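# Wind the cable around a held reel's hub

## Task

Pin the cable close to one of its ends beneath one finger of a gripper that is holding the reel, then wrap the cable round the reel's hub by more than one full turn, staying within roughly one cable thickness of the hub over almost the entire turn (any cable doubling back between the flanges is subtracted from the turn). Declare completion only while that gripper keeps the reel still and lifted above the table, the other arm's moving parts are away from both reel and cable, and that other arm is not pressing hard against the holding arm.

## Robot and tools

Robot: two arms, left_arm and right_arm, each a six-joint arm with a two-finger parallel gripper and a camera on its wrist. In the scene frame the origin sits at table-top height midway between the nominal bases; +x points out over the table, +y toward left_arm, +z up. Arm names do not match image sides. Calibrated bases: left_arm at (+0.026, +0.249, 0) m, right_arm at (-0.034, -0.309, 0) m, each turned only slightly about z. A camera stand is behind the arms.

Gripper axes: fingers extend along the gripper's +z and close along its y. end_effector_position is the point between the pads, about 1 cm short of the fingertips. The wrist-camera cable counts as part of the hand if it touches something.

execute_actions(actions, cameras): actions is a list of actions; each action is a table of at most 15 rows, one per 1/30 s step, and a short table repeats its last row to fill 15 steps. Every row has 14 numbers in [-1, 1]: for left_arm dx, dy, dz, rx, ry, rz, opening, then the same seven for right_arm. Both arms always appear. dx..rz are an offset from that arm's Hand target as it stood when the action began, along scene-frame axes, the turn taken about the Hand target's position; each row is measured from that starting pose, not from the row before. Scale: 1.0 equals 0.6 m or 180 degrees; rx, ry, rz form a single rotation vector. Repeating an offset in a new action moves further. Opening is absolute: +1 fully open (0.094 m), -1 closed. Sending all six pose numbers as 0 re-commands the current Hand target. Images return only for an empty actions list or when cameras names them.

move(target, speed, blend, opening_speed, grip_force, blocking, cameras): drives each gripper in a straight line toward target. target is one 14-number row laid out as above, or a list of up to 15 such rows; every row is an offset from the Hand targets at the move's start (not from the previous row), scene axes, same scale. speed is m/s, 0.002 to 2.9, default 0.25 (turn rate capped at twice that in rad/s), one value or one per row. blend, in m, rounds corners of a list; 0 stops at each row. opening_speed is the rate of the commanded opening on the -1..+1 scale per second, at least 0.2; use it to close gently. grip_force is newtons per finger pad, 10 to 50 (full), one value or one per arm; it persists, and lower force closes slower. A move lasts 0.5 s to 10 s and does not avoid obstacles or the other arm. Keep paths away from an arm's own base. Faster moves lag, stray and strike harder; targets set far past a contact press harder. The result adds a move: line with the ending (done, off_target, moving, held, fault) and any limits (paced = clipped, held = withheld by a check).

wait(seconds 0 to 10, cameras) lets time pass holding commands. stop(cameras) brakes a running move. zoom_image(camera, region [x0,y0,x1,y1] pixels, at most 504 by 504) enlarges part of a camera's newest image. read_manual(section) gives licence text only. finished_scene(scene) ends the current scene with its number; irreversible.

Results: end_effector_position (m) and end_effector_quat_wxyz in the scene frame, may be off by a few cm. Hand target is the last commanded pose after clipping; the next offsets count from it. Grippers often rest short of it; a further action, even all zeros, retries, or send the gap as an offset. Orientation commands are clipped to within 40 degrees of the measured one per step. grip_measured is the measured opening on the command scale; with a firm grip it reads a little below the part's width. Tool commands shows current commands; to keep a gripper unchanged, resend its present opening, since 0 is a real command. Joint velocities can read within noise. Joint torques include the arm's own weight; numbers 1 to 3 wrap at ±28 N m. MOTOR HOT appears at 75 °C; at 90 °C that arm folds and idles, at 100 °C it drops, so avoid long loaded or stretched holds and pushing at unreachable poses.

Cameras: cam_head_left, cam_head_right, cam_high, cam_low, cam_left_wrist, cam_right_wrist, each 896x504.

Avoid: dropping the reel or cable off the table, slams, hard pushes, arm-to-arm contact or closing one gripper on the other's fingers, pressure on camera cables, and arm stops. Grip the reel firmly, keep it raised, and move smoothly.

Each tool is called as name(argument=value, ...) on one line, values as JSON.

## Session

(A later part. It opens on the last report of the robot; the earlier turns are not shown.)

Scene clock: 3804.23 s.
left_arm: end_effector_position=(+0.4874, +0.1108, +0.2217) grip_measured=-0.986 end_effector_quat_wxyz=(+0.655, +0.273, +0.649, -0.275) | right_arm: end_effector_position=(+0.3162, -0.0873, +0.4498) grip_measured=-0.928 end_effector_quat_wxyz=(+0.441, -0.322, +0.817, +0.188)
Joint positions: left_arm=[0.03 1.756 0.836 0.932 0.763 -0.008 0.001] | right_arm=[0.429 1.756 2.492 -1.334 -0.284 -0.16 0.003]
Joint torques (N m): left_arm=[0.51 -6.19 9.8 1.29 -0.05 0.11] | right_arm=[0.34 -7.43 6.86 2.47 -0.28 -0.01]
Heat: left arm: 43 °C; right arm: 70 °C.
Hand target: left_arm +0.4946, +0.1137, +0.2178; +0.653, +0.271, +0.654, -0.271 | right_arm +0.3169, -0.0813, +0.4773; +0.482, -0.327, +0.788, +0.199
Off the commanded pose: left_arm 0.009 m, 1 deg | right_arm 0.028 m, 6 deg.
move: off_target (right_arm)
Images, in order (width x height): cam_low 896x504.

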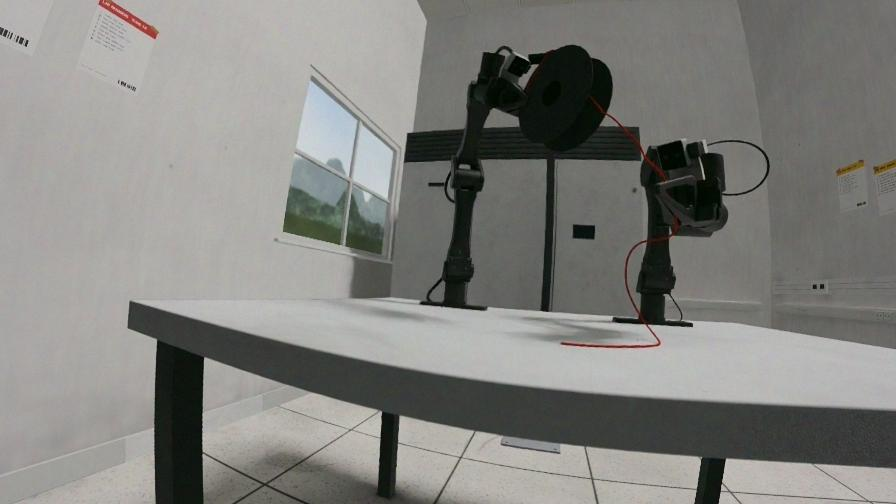

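move(target=[[-0.0525,-0.0535,-0.0163,0,0,0,-1,0,0,0,0,0,0,-1],[-0.2392,-0.232,-0.0547,0,0,0,-1,0,0,0,0,0,0,-1],[-0.322,-0.3165,-0.0007,-0.0778,0.0794,0,-1,0,0,0,0,0,0,-1]], speed=0.14, blend=[0.03,0.03,0], cameras=["cam_low"])

zoom_image(camera="cam_low", region=[430, 20, 750, 360])

Scene clock: 3843.63 s.
left_arm: end_effector_position=(+0.3000, -0.0738, +0.2059) grip_measured=-0.986 end_effector_quat_wxyz=(+0.590, +0.159, +0.696, -0.376) | right_arm: end_effector_position=(+0.3172, -0.0868, +0.4515) grip_measured=-0.928 end_effector_quat_wxyz=(+0.444, -0.322, +0.815, +0.188)
Joint positions: left_arm=[-0.865 1.446 0.468 0.957 -0.135 -0.345 0.001] | right_arm=[0.429 1.756 2.492 -1.326 -0.284 -0.16 0.003]
Joint torques (N m): left_arm=[-0.31 -6.74 9.91 1.4 -0.16 -0.01] | right_arm=[0.35 -7.27 6.98 2.4 -0.28 0]
Heat: left arm: 42 °C; right arm: 73 °C.
Hand target: left_arm +0.3014, -0.0762, +0.2174; +0.595, +0.154, +0.692, -0.380 | right_arm +0.3169, -0.0813, +0.4772; +0.482, -0.327, +0.788, +0.199
Off the commanded pose: left_arm 0.012 m, 1 deg | right_arm 0.026 m, 5 deg.
move: off_target (left_arm, right_arm); blend cut to 0.0229 m at target 1
Images, in order (width x height): cam_low 896x504.

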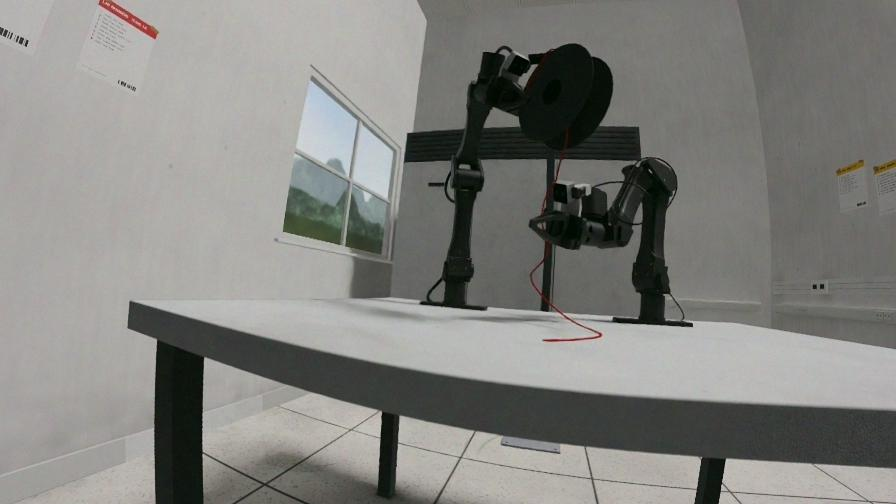

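Scaled by 1.482 from the camera's 896x504 image, which has a finer 1280x720 frame.

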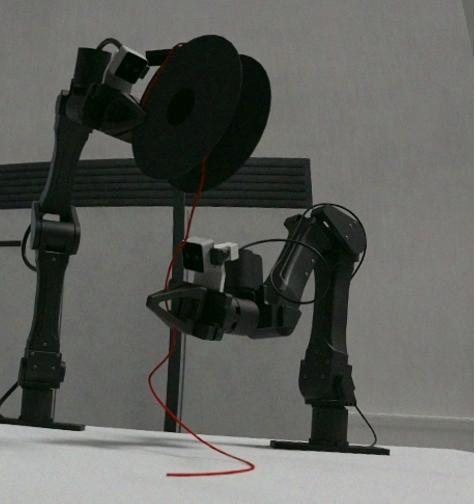

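execute_actions(actions=[], cameras=["cam_left_wrist","cam_high"])

Scene clock: 3848.37 s.
left_arm: end_effector_position=(+0.3001, -0.0737, +0.2058) grip_measured=-0.986 end_effector_quat_wxyz=(+0.590, +0.159, +0.696, -0.376) | right_arm: end_effector_position=(+0.3172, -0.0868, +0.4515) grip_measured=-0.928 end_effector_quat_wxyz=(+0.444, -0.322, +0.815, +0.188)
Joint positions: left_arm=[-0.865 1.446 0.468 0.957 -0.135 -0.345 0.001] | right_arm=[0.429 1.756 2.492 -1.326 -0.284 -0.16 0.003]
Joint velocities: within noise
Joint torques (N m): left_arm=[-0.42 -6.69 9.94 1.37 -0.13 -0.05] | right_arm=[0.35 -7.3 6.98 2.38 -0.28 -0.01]
Heat: left arm: 43 °C; right arm: 72 °C.
Hand target: left_arm +0.3014, -0.0762, +0.2174; +0.595, +0.154, +0.692, -0.380 | right_arm +0.3169, -0.0813, +0.4772; +0.482, -0.327, +0.788, +0.199
Tool commands: left_gripper/opening=-1.0 right_gripper/opening=-1.0
Off the commanded pose: left_arm 0.012 m, 1 deg | right_arm 0.026 m, 5 deg.
camera_calibration:
cam_left_wrist: T_world_to_cam=[[-0.665338, -0.666867, 0.335579, 0.0822892], [-0.538863, 0.117891, -0.834104, 0.377623], [0.516674, -0.735792, -0.437787, -0.0316327], [0, 0, 0, 1]] pos_world=[0.274581, -0.0129176, 0.273514]
Images, in order (width x height): cam_high 896x504, cam_left_wrist 896x504.

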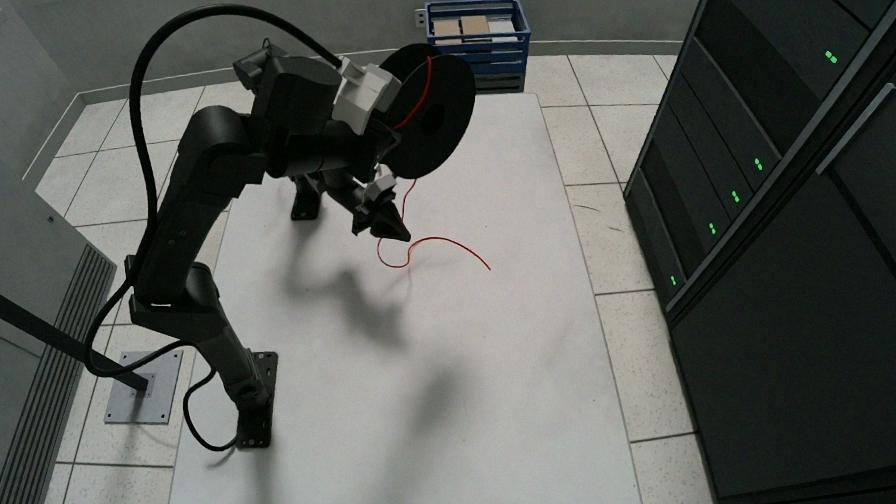

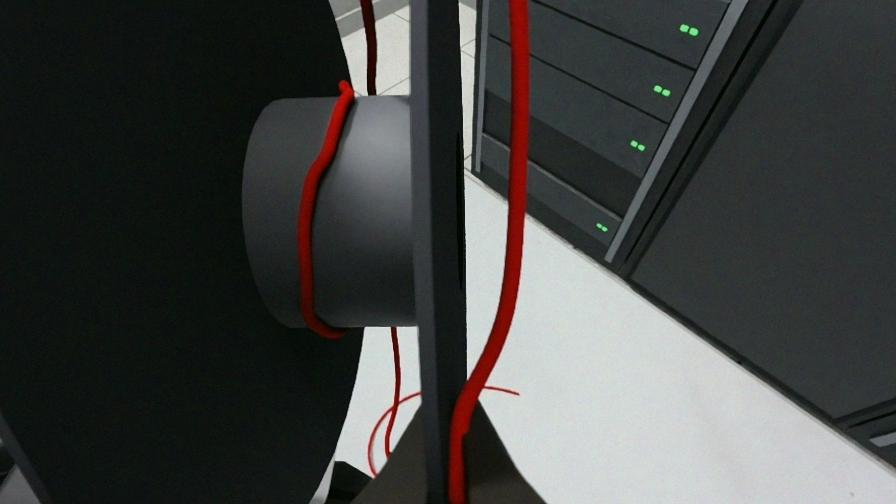

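move(target=[[-0.1107,-0.1128,0.1182,-0.0972,0.0993,0,-1,0,0,0,0,0,0,-1],[-0.1857,-0.1655,0.2765,-0.1944,0.1986,0,-1,0,0,0,0,0,0,-1]], speed=0.14, blend=[0.03,0], cameras=["cam_left_wrist","cam_low"])

Scene clock: 3860.70 s.
left_arm: end_effector_position=(+0.1955, -0.1680, +0.3814) grip_measured=-0.986 end_effector_quat_wxyz=(+0.381, -0.159, +0.690, -0.595) | right_arm: end_effector_position=(+0.3160, -0.0874, +0.4494) grip_measured=-0.928 end_effector_quat_wxyz=(+0.440, -0.322, +0.817, +0.188)
Joint positions: left_arm=[-1.374 1.386 1.16 0.224 -0.662 -1.228 0.001] | right_arm=[0.429 1.756 2.492 -1.336 -0.284 -0.162 0.003]
Joint torques (N m): left_arm=[-1.17 -4.55 11.88 1.3 0.04 -0.02] | right_arm=[0.34 -7.39 6.82 2.5 -0.28 0]
Heat: left arm: 43 °C; right arm: 70 °C.
Hand target: left_arm +0.1900, -0.1754, +0.3833; +0.375, -0.151, +0.694, -0.595 | right_arm +0.3169, -0.0813, +0.4773; +0.482, -0.327, +0.788, +0.199
Off the commanded pose: left_arm 0.009 m, 1 deg | right_arm 0.029 m, 6 deg.
move: off_target (right_arm)
camera_calibration:
cam_left_wrist: T_world_to_cam=[[-0.234521, -0.242134, 0.941473, -0.353056], [-0.907964, -0.29142, -0.301123, 0.27888], [0.347276, -0.925444, -0.151505, -0.0780887], [0, 0, 0, 1]] pos_world=[0.197533, -0.0764823, 0.404539]
Images, in order (width x height): cam_low 896x504, cam_left_wrist 896x504.

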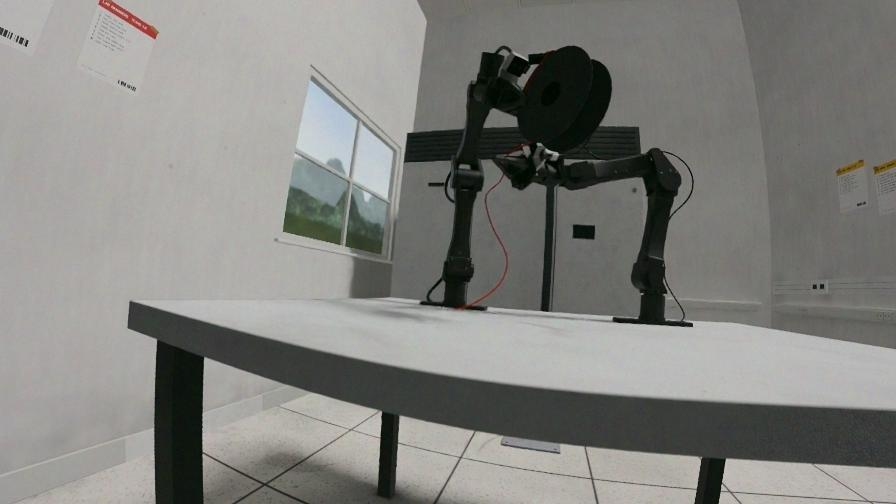

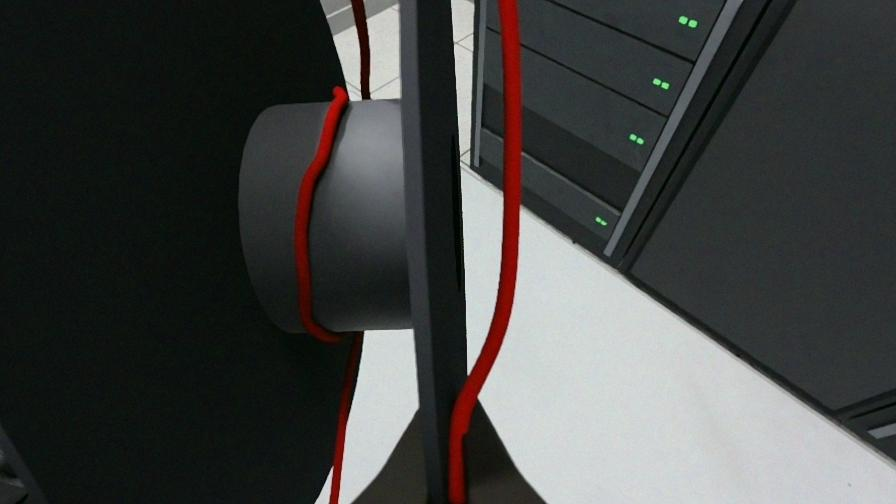

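move(target=[[-0.0615,0.0698,0.0145,0,0,0,-1,0,0,0,0,0,0,-1],[-0.0592,0.108,0.0228,-0.0583,0.0596,0,-1,0,0,-0.1,0,0,0,-1],[-0.0242,0.1437,0.0762,-0.1361,0.139,0,-1,0,0,-0.2,0,0,0,-1]], speed=0.12, blend=[0.02,0.02,0], cameras=["cam_left_wrist","cam_low"])

Scene clock: 3889.20 s.
left_arm: end_effector_position=(+0.1802, -0.0945, +0.3989) grip_measured=-0.986 end_effector_quat_wxyz=(+0.196, -0.354, +0.639, -0.654) | right_arm: end_effector_position=(+0.3124, -0.0797, +0.3449) grip_measured=-0.928 end_effector_quat_wxyz=(+0.453, -0.330, +0.802, +0.207)
Joint positions: left_arm=[-1.397 1.118 1.123 -0.092 -0.683 -1.841 0.001] | right_arm=[0.433 1.391 1.535 -0.704 -0.322 -0.159 0.003]
Joint torques (N m): left_arm=[-0.31 -5.52 13.29 1.56 0.14 0.06] | right_arm=[-0.01 -7.12 5.86 2.41 0.08 -0.01]
Heat: left arm: 43 °C; right arm: 74 °C.
Hand target: left_arm +0.1755, -0.0893, +0.4290; +0.177, -0.351, +0.618, -0.681 | right_arm +0.3169, -0.0814, +0.3572; +0.482, -0.327, +0.788, +0.200
Off the commanded pose: left_arm 0.031 m, 5 deg | right_arm 0.013 m, 4 deg.
move: off_target (left_arm, right_arm)
camera_calibration:
cam_left_wrist: T_world_to_cam=[[0.19603, 0.106225, 0.974827, -0.413205], [-0.919982, -0.324175, 0.220326, 0.082837], [0.339419, -0.940014, 0.0341769, -0.0760124], [0, 0, 0, 1]] pos_world=[0.183009, -0.000706271, 0.387151]
Images, in order (width x height): cam_low 896x504, cam_left_wrist 896x504.

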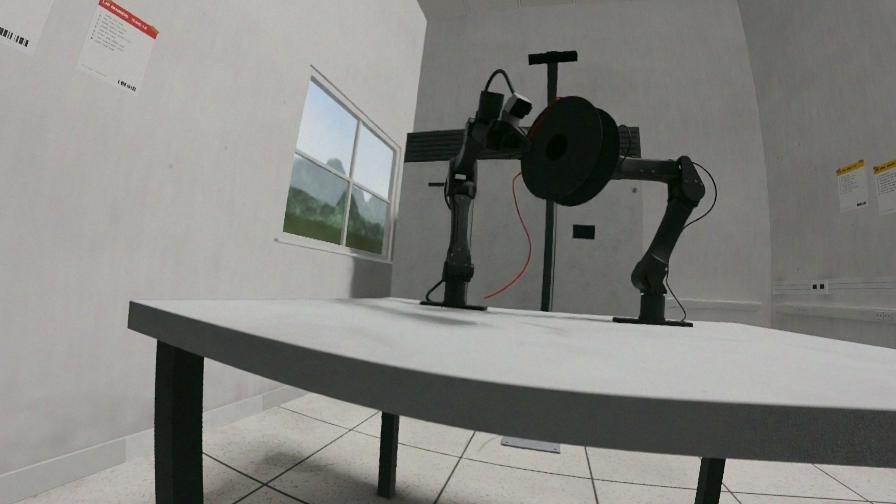

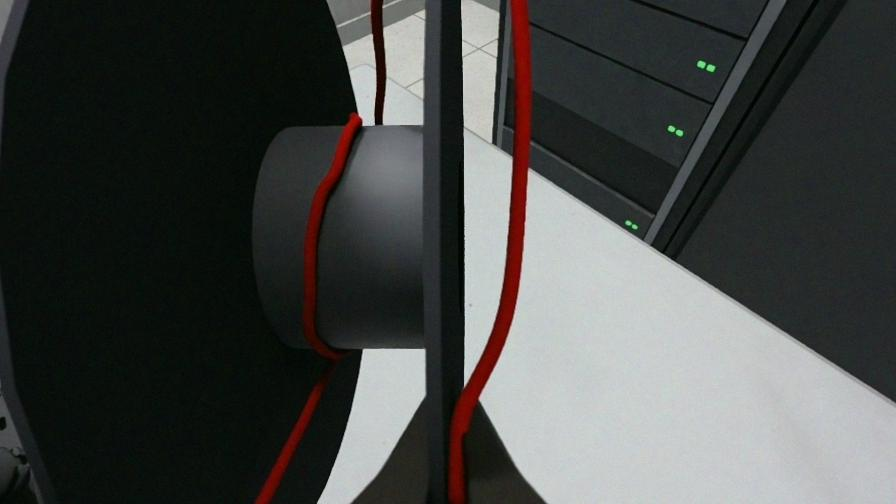

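move(target=[[0.0167,0.0478,0.085,0,0,0,-1,0,0,0,0,0,0,-1],[0.0925,0.0893,0.1433,-0.0311,0.0318,0,-1,0,0,0,0,0,0,-1]], speed=0.12, blend=[0.02,0], cameras=["cam_left_wrist","cam_low","cam_high"])

Scene clock: 3913.87 s.
left_arm: end_effector_position=(+0.2308, -0.0469, +0.4661) grip_measured=-0.986 end_effector_quat_wxyz=(+0.125, -0.401, +0.639, -0.644) | right_arm: end_effector_position=(+0.3131, -0.0709, +0.3689) grip_measured=-0.928 end_effector_quat_wxyz=(+0.490, -0.332, +0.774, +0.226)
Joint positions: left_arm=[-1.051 1.134 1.5 -0.512 -0.291 -1.981 0.001] | right_arm=[0.441 1.376 1.535 -0.62 -0.349 -0.141 0.003]
Joint torques (N m): left_arm=[0.55 -3.84 13.93 2.16 -0.17 0.09] | right_arm=[-0.65 -5.5 5.82 1.56 0.32 -0.19]
Heat: left arm: 44 °C; right arm: 73 °C.
Hand target: left_arm +0.2310, -0.0356, +0.5152; +0.129, -0.393, +0.592, -0.692 | right_arm +0.3169, -0.0812, +0.3572; +0.482, -0.327, +0.788, +0.200
Off the commanded pose: left_arm 0.050 m, 8 deg | right_arm 0.016 m, 4 deg.
move: off_target (left_arm, right_arm)
camera_calibration:
cam_left_wrist: T_world_to_cam=[[0.35122, 0.150561, 0.924108, -0.503876], [-0.880912, -0.281273, 0.38063, 0.0482887], [0.317235, -0.947743, 0.0338424, -0.0458739], [0, 0, 0, 1]] pos_world=[0.234062, 0.0459698, 0.448809]
Images, in order (width x height): cam_high 896x504, cam_low 896x504, cam_left_wrist 896x504.

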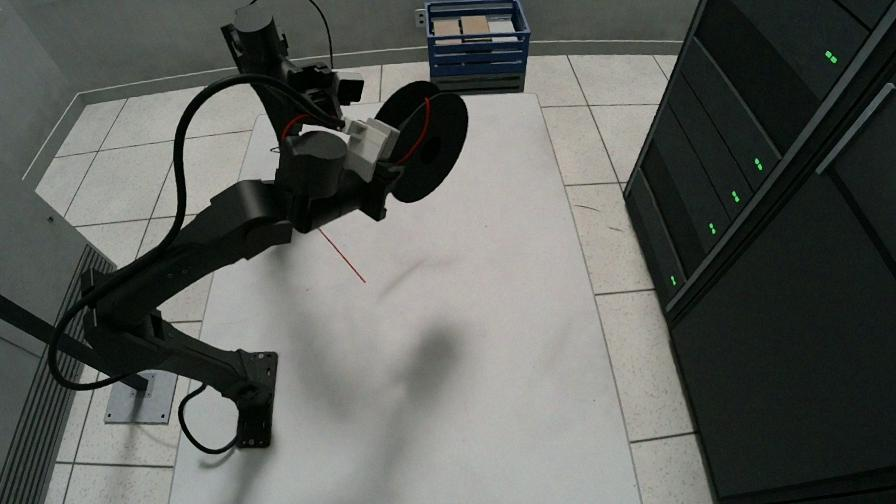

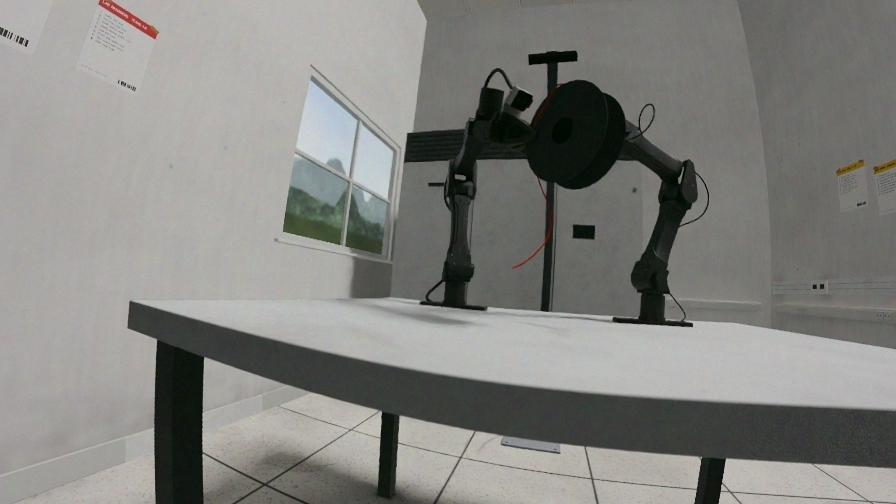

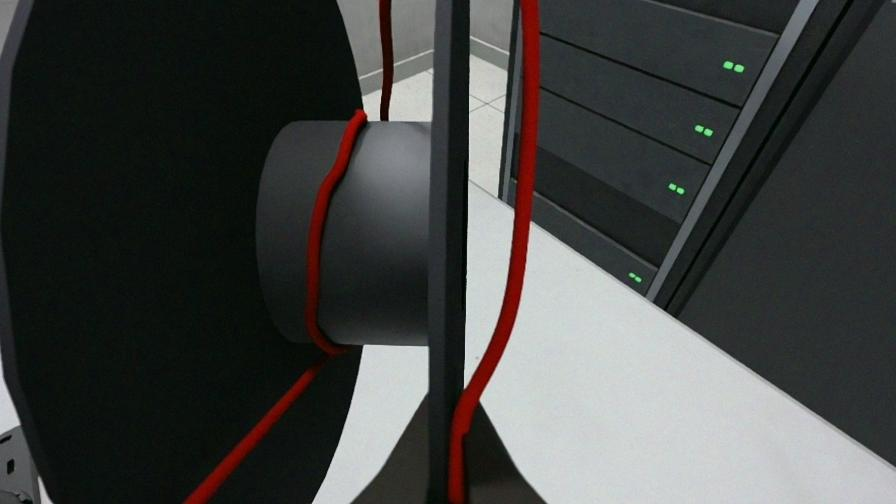

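move(target=[[-0.07,-0.0953,-0.2137,0.0506,-0.0516,0,-1,0,0,0,0,0,0,-1],[-0.0817,-0.1192,-0.3137,0.1089,-0.1112,0,-1,0,0,0,0,0,0,-1],[-0.0467,-0.1907,-0.4303,0.1867,-0.1907,0,-1,0,0,0,0,0,0,-1],[0.049,-0.1883,-0.5387,0.2644,-0.2701,0,-1,0,0,0,0,0,0,-1]], speed=0.14, blend=[0.02,0.02,0.02,0], cameras=["cam_left_wrist","cam_low"])

Scene clock: 3942.63 s.
left_arm: end_effector_position=(+0.2602, -0.1509, +0.2032) grip_measured=-0.986 end_effector_quat_wxyz=(+0.495, -0.008, +0.703, -0.510) | right_arm: end_effector_position=(+0.3128, -0.0825, +0.3487) grip_measured=-0.928 end_effector_quat_wxyz=(+0.464, -0.326, +0.800, +0.197)
Joint positions: left_arm=[-1.138 1.671 0.631 1.052 -0.411 -0.807 0.001] | right_arm=[0.438 1.376 1.526 -0.689 -0.295 -0.157 0.003]
Joint torques (N m): left_arm=[0.44 -5.68 5.15 1.7 0 0.21] | right_arm=[-0.42 -5.61 6.43 2.29 -0.16 -0.02]
Heat: left arm: 46 °C; right arm: 68 °C.
Hand target: left_arm +0.2603, -0.1486, +0.1917; +0.497, +0.002, +0.710, -0.499 | right_arm +0.3169, -0.0813, +0.3572; +0.482, -0.327, +0.788, +0.199
Off the commanded pose: left_arm 0.011 m, 2 deg | right_arm 0.009 m, 2 deg.
move: off_target (left_arm)
camera_calibration:
cam_left_wrist: T_world_to_cam=[[-0.493701, -0.479981, 0.725174, -0.0903779], [-0.769771, -0.14678, -0.621215, 0.339938], [0.404613, -0.864912, -0.29701, -0.087808], [0, 0, 0, 1]] pos_world=[0.252583, -0.0694297, 0.250634]
Images, in order (width x height): cam_low 896x504, cam_left_wrist 896x504.

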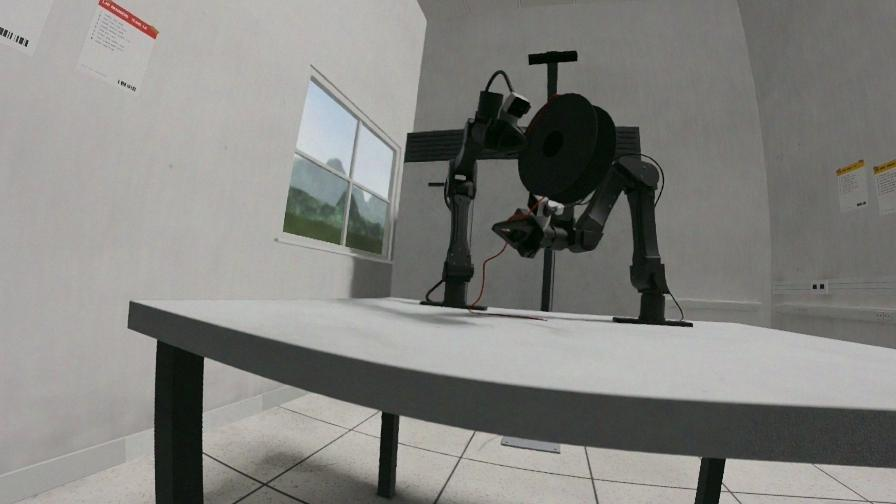

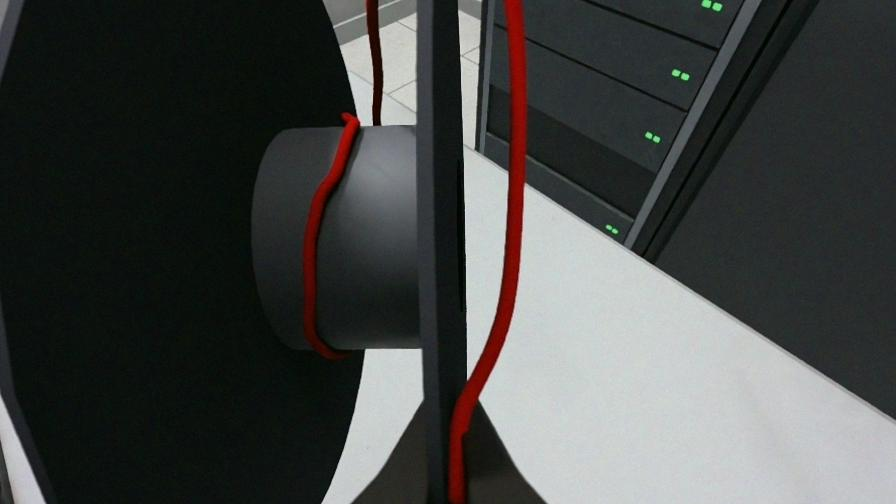

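zoom_image(camera="cam_low", region=[450, 60, 690, 330])

Scaled by 1.867 from the camera's 896x504 image, which has a finer 1280x720 frame.

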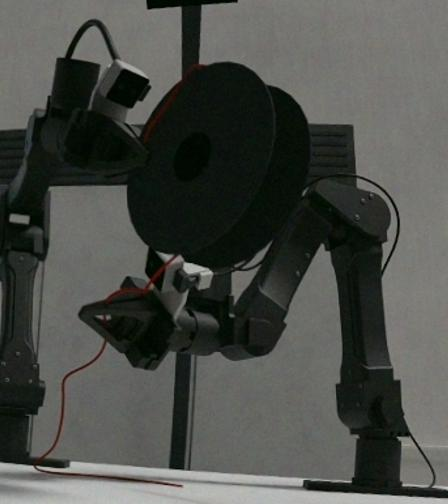

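move(target=[[0,0,0,0,0,0,-0.6,0,0,0,0,0,0,-1],[-0.0478,-0.0488,-0.0617,0,0,0,-0.6,0,0,0,0,0,0,-1],[-0.0478,-0.0488,-0.0617,0,0,0,-1,0,0,0,0,0,0,-1]], speed=0.08, cameras=["cam_right_wrist","cam_low"])

zoom_image(camera="cam_low", region=[450, 60, 690, 330])

Scene clock: 3961.90 s.
left_arm: end_effector_position=(+0.2305, -0.1740, +0.1487) grip_measured=-0.961 end_effector_quat_wxyz=(+0.488, +0.004, +0.720, -0.493) | right_arm: end_effector_position=(+0.3128, -0.0825, +0.3486) grip_measured=-0.928 end_effector_quat_wxyz=(+0.464, -0.326, +0.800, +0.197)
Joint positions: left_arm=[-1.252 1.872 0.631 1.198 -0.518 -0.806 0.002] | right_arm=[0.438 1.376 1.526 -0.69 -0.295 -0.157 0.003]
Joint torques (N m): left_arm=[-0.2 -6.52 7.64 1.91 -0.16 0.17] | right_arm=[-0.43 -5.57 6.45 2.3 -0.16 -0.03]
Heat: left arm: 47 °C; right arm: 70 °C.
Hand target: left_arm +0.2316, -0.1779, +0.1547; +0.497, +0.002, +0.710, -0.499 | right_arm +0.3169, -0.0813, +0.3572; +0.482, -0.327, +0.788, +0.199
Off the commanded pose: left_arm 0.007 m, 2 deg | right_arm 0.010 m, 2 deg.
move: done
camera_calibration:
cam_right_wrist: T_world_to_cam=[[0.719603, -0.694273, -0.0124578, -0.276565], [-0.55836, -0.56788, -0.60477, 0.378809], [0.412801, 0.442151, -0.796303, 0.279751], [0, 0, 0, 1]] pos_world=[0.295048, -0.100586, 0.448414]
Images, in order (width x height): cam_low 896x504, cam_right_wrist 896x504.

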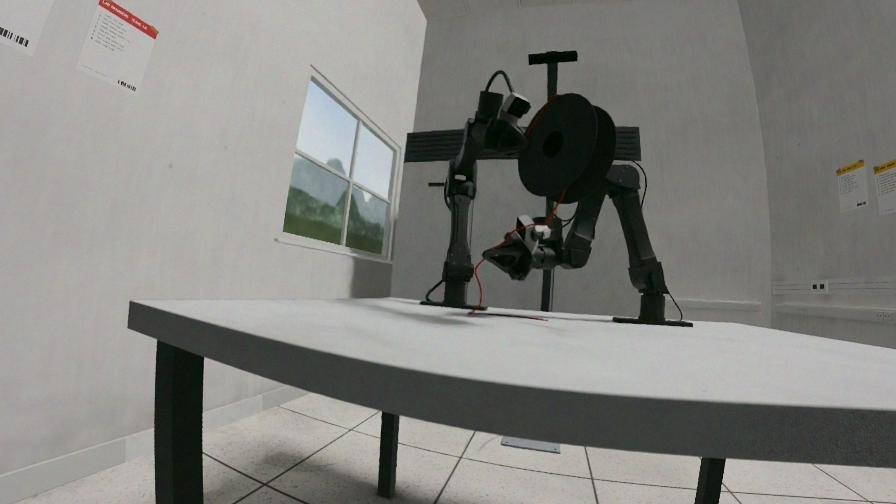

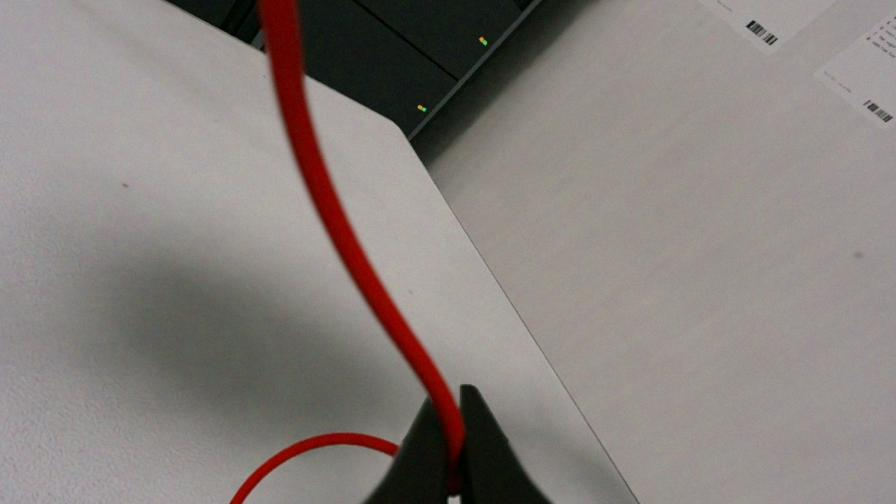

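Scaled by 1.867 from the camera's 896x504 image, which has a finer 1280x720 frame.

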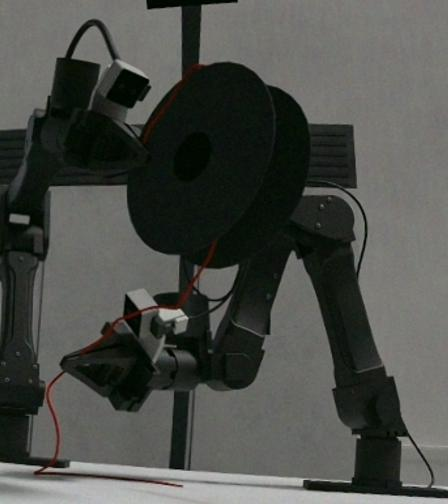

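zoom_image(camera="cam_low", region=[510, 80, 630, 240])

Scaled by 3.150 from the camera's 896x504 image, which has a finer 1280x720 frame.

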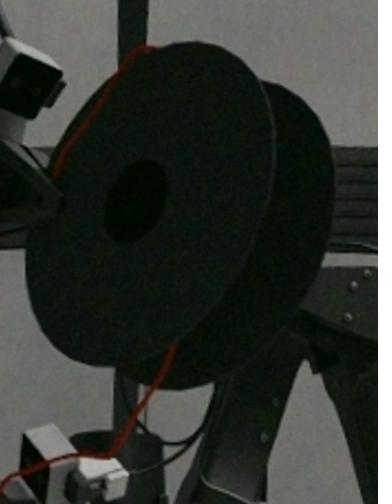

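move(target=[[-0.053,0.003,0.1805,-0.0972,0.0993,0,-1,0,0,0,0,0,0,-1],[-0.1347,0.0865,0.2305,-0.1167,0.1192,0,-1,0,0,0,0,0,0,-1],[-0.1405,0.1282,0.3422,-0.1672,0.1708,0,-1,0,0,0,0,0,0,-1]], speed=0.14, blend=[0.02,0.02,0], cameras=["cam_left_wrist","cam_low"])

Scene clock: 3988.10 s.
left_arm: end_effector_position=(+0.1478, -0.1041, +0.3481) grip_measured=-0.961 end_effector_quat_wxyz=(+0.277, -0.252, +0.669, -0.643) | right_arm: end_effector_position=(+0.3128, -0.0825, +0.3486) grip_measured=-0.928 end_effector_quat_wxyz=(+0.464, -0.326, +0.800, +0.197)
Joint positions: left_arm=[-1.529 1.103 0.861 0.211 -0.786 -1.545 0.002] | right_arm=[0.438 1.376 1.526 -0.69 -0.295 -0.157 0.003]
Joint torques (N m): left_arm=[-0.39 -4.15 11.66 1.2 -0.15 0] | right_arm=[-0.42 -5.57 6.43 2.3 -0.16 -0.03]
Heat: left arm: 46 °C; right arm: 70 °C.
Hand target: left_arm +0.1474, -0.1008, +0.3601; +0.276, -0.257, +0.662, -0.647 | right_arm +0.3169, -0.0813, +0.3572; +0.482, -0.327, +0.788, +0.199
Off the commanded pose: left_arm 0.012 m, 1 deg | right_arm 0.010 m, 2 deg.
move: off_target (left_arm)
camera_calibration:
cam_left_wrist: T_world_to_cam=[[-0.0189763, -0.0476338, 0.998685, -0.348879], [-0.95351, -0.299612, -0.0324084, 0.156578], [0.300762, -0.952871, -0.0397338, -0.0422085], [0, 0, 0, 1]] pos_world=[0.155373, -0.00992491, 0.351817]
Images, in order (width x height): cam_low 896x504, cam_left_wrist 896x504.

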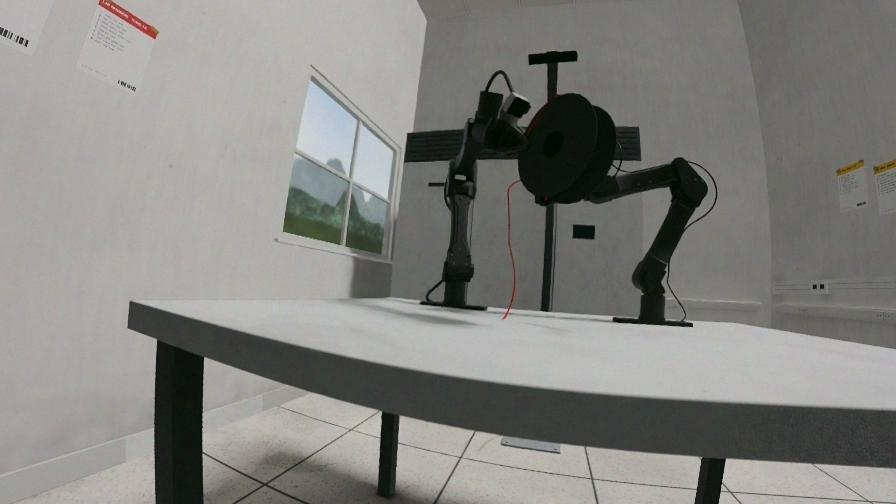

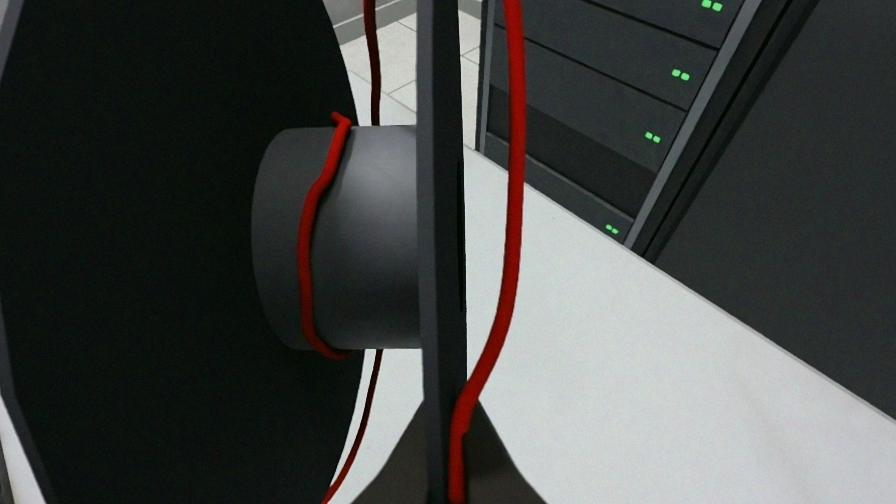

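move(target=[[0.0348,0.0353,0.1565,-0.0661,0.0675,0,-1,0,0,0,0,0,0,-1],[0.064,0.0652,0.2148,-0.0856,0.0874,0,-1,0,0,0,0,0,0,-1],[0.134,0.1127,0.2648,-0.0972,0.0993,0,-1,0,0,0,0,0,0,-1]], speed=0.14, blend=[0.02,0.02,0], cameras=["cam_left_wrist","cam_high"])

Scene clock: 3997.87 s.
left_arm: end_effector_position=(+0.2281, -0.0367, +0.5120) grip_measured=-0.961 end_effector_quat_wxyz=(-0.130, +0.392, -0.595, +0.690) | right_arm: end_effector_position=(+0.3128, -0.0825, +0.3486) grip_measured=-0.928 end_effector_quat_wxyz=(+0.464, -0.326, +0.800, +0.197)
Joint positions: left_arm=[-1.058 1.13 1.568 -0.453 -0.317 -1.973 0.002] | right_arm=[0.438 1.376 1.526 -0.69 -0.295 -0.157 0.003]
Joint torques (N m): left_arm=[0.49 -1.98 10.32 1.4 -0.07 -0.09] | right_arm=[-0.4 -5.6 6.45 2.3 -0.16 -0.02]
Heat: left arm: 45 °C; right arm: 70 °C.
Hand target: left_arm +0.2278, -0.0331, +0.5191; -0.129, +0.393, -0.591, +0.692 | right_arm +0.3169, -0.0813, +0.3572; +0.482, -0.327, +0.788, +0.199
Off the commanded pose: left_arm 0.008 m, 0 deg | right_arm 0.010 m, 2 deg.
move: done
camera_calibration:
cam_left_wrist: T_world_to_cam=[[0.287074, 0.259255, 0.922158, -0.527242], [-0.899775, -0.257281, 0.352437, 0.0509397], [0.328625, -0.93091, 0.159413, -0.10314], [0, 0, 0, 1]] pos_world=[0.231086, 0.0537823, 0.484689]
Images, in order (width x height): cam_high 896x504, cam_left_wrist 896x504.

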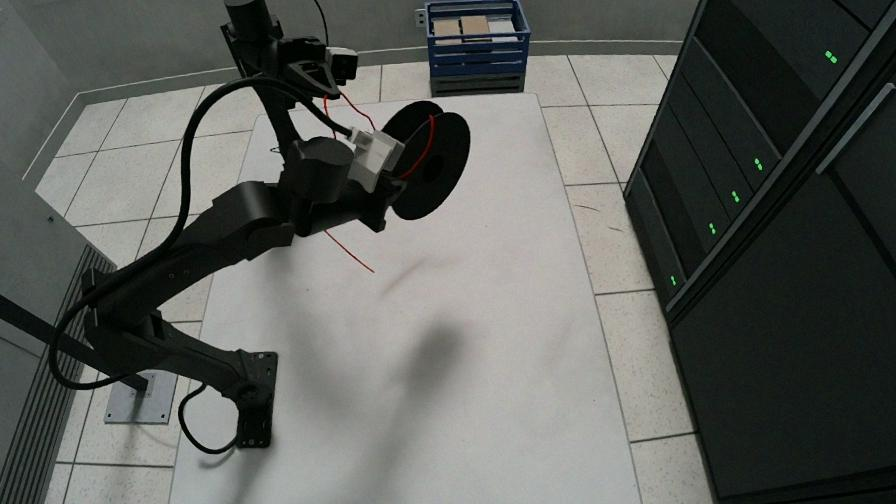

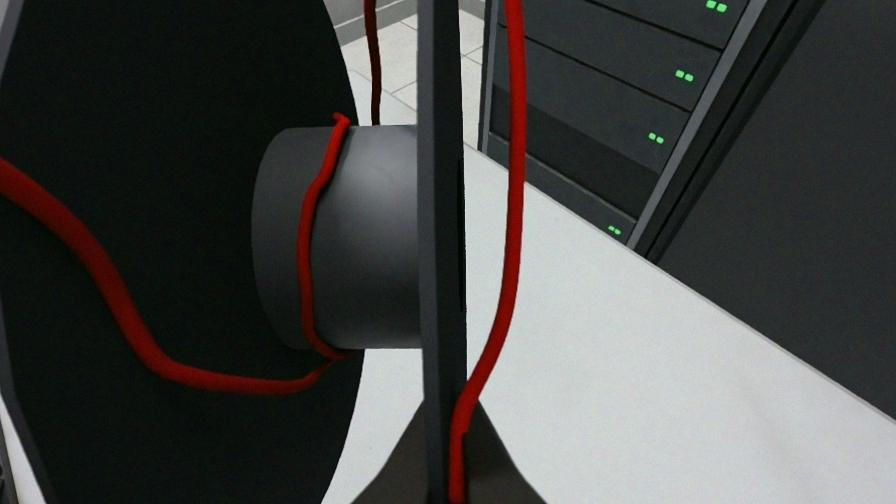

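move(target=[[0.0935,0.0625,0.0527,0,0,0,-1,0,0,0,0,0,0,-1],[0.2253,0.1017,0.0527,0,0,0,-1,0,0,0,0,0,0,-1]], speed=0.12, blend=[0.02,0], cameras=["cam_left_wrist","cam_low"])

Scene clock: 4011.17 s.
left_arm: end_effector_position=(+0.3636, +0.0226, +0.5267) grip_measured=-0.961 end_effector_quat_wxyz=(-0.109, +0.409, -0.607, +0.672) | right_arm: end_effector_position=(+0.3164, -0.0807, +0.3557) grip_measured=-0.928 end_effector_quat_wxyz=(+0.478, -0.326, +0.791, +0.198)
Joint positions: left_arm=[-0.361 1.401 1.882 -0.56 0.393 -1.973 0.002] | right_arm=[0.438 1.376 1.526 -0.656 -0.295 -0.157 0.003]
Joint torques (N m): left_arm=[0.83 -4.51 10.82 1.95 -0.07 0.06] | right_arm=[-0.39 -5.57 6.42 1.96 -0.17 -0.02]
Heat: left arm: 46 °C; right arm: 70 °C.
Hand target: left_arm +0.3630, +0.0276, +0.5505; -0.128, +0.393, -0.592, +0.692 | right_arm +0.3169, -0.0813, +0.3572; +0.482, -0.327, +0.788, +0.200
Off the commanded pose: left_arm 0.025 m, 4 deg | right_arm 0.002 m, 1 deg.
move: off_target (left_arm)
camera_calibration:
cam_left_wrist: T_world_to_cam=[[0.350667, 0.238093, 0.905729, -0.60905], [-0.878166, -0.252404, 0.406346, 0.146478], [0.325358, -0.937872, 0.120575, -0.0730485], [0, 0, 0, 1]] pos_world=[0.365973, 0.113472, 0.500921]
Images, in order (width x height): cam_low 896x504, cam_left_wrist 896x504.

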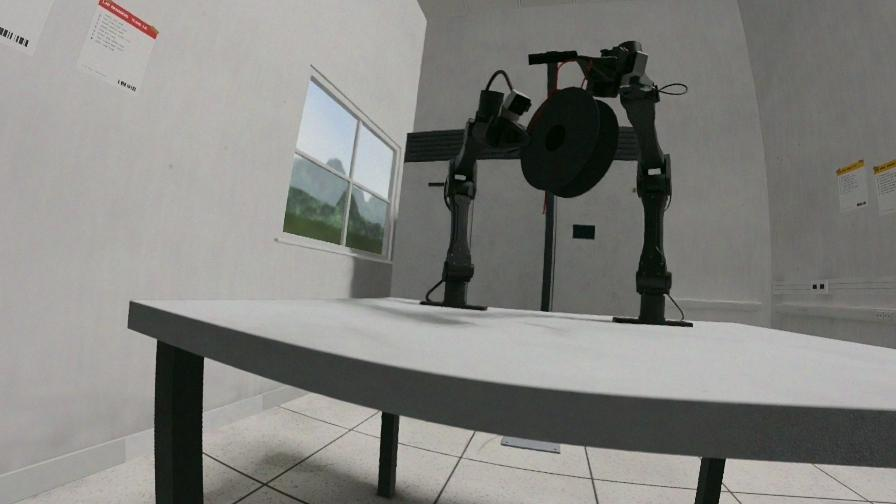

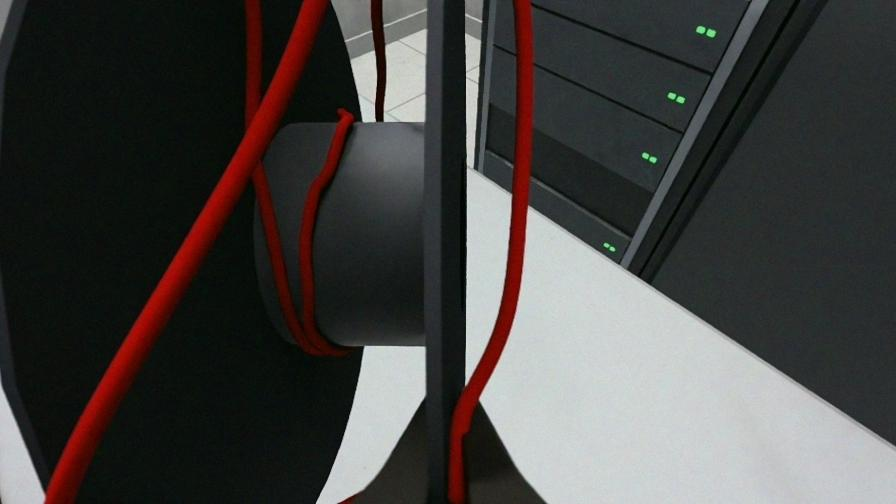

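move(target=[0.0842,0.0227,-0.1175,0,0,0,-1,0,0,0,0,0,0,-1], speed=0.1, cameras=["cam_left_wrist","cam_low","cam_head_left"])

Scene clock: 4045.10 s.
left_arm: end_effector_position=(+0.4106, +0.0366, +0.4814) grip_measured=-0.961 end_effector_quat_wxyz=(-0.118, +0.391, -0.596, +0.691) | right_arm: end_effector_position=(+0.3151, -0.0818, +0.3526) grip_measured=-0.928 end_effector_quat_wxyz=(+0.472, -0.325, +0.795, +0.197)
Joint positions: left_arm=[-0.241 1.399 1.597 -0.216 0.518 -1.973 0.002] | right_arm=[0.438 1.376 1.526 -0.67 -0.293 -0.157 0.003]
Joint torques (N m): left_arm=[0.96 -6.01 6.57 1.79 -0.12 0.05] | right_arm=[-0.36 -5.56 6.46 2.11 -0.17 -0.03]
Heat: left arm: 49 °C; right arm: 66 °C.
Hand target: left_arm +0.4135, +0.0413, +0.4801; -0.129, +0.393, -0.592, +0.692 | right_arm +0.3169, -0.0813, +0.3572; +0.482, -0.327, +0.788, +0.200
Off the commanded pose: left_arm 0.006 m, 1 deg | right_arm 0.005 m, 1 deg.
move: done
camera_calibration:
cam_left_wrist: T_world_to_cam=[[0.302546, 0.261293, 0.91662, -0.574135], [-0.900106, -0.237978, 0.364934, 0.238169], [0.31349, -0.935464, 0.163192, -0.0854397], [0, 0, 0, 1]] pos_world=[0.414864, 0.126771, 0.453291]
Images, in order (width x height): cam_head_left 896x504, cam_low 896x504, cam_left_wrist 896x504.

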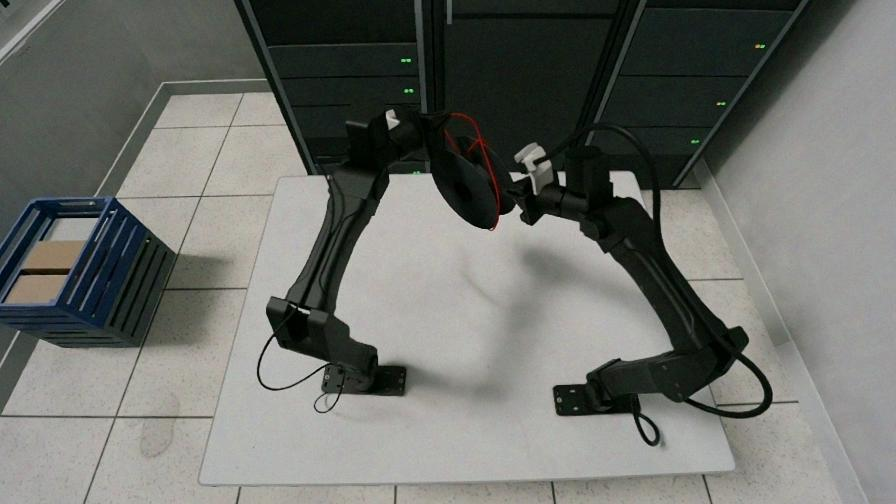

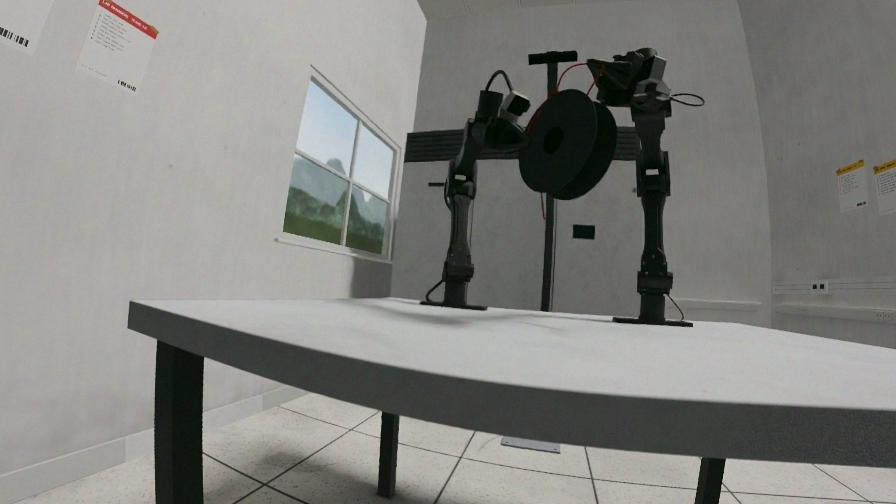

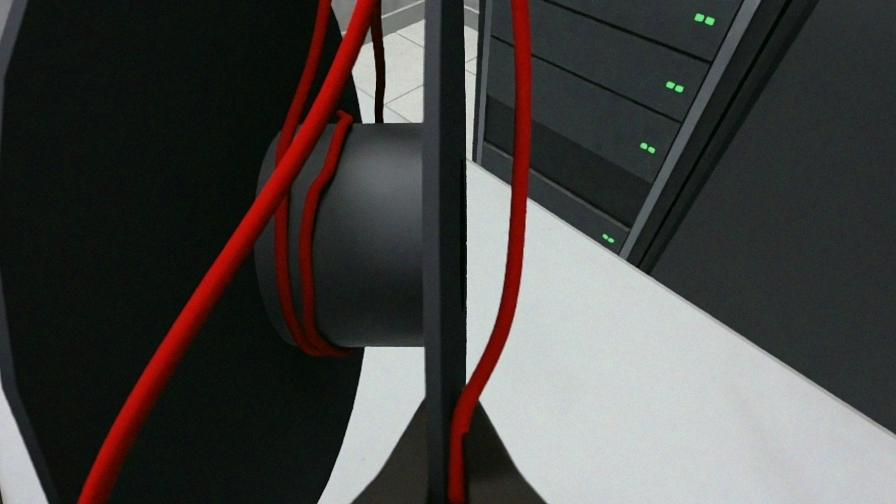

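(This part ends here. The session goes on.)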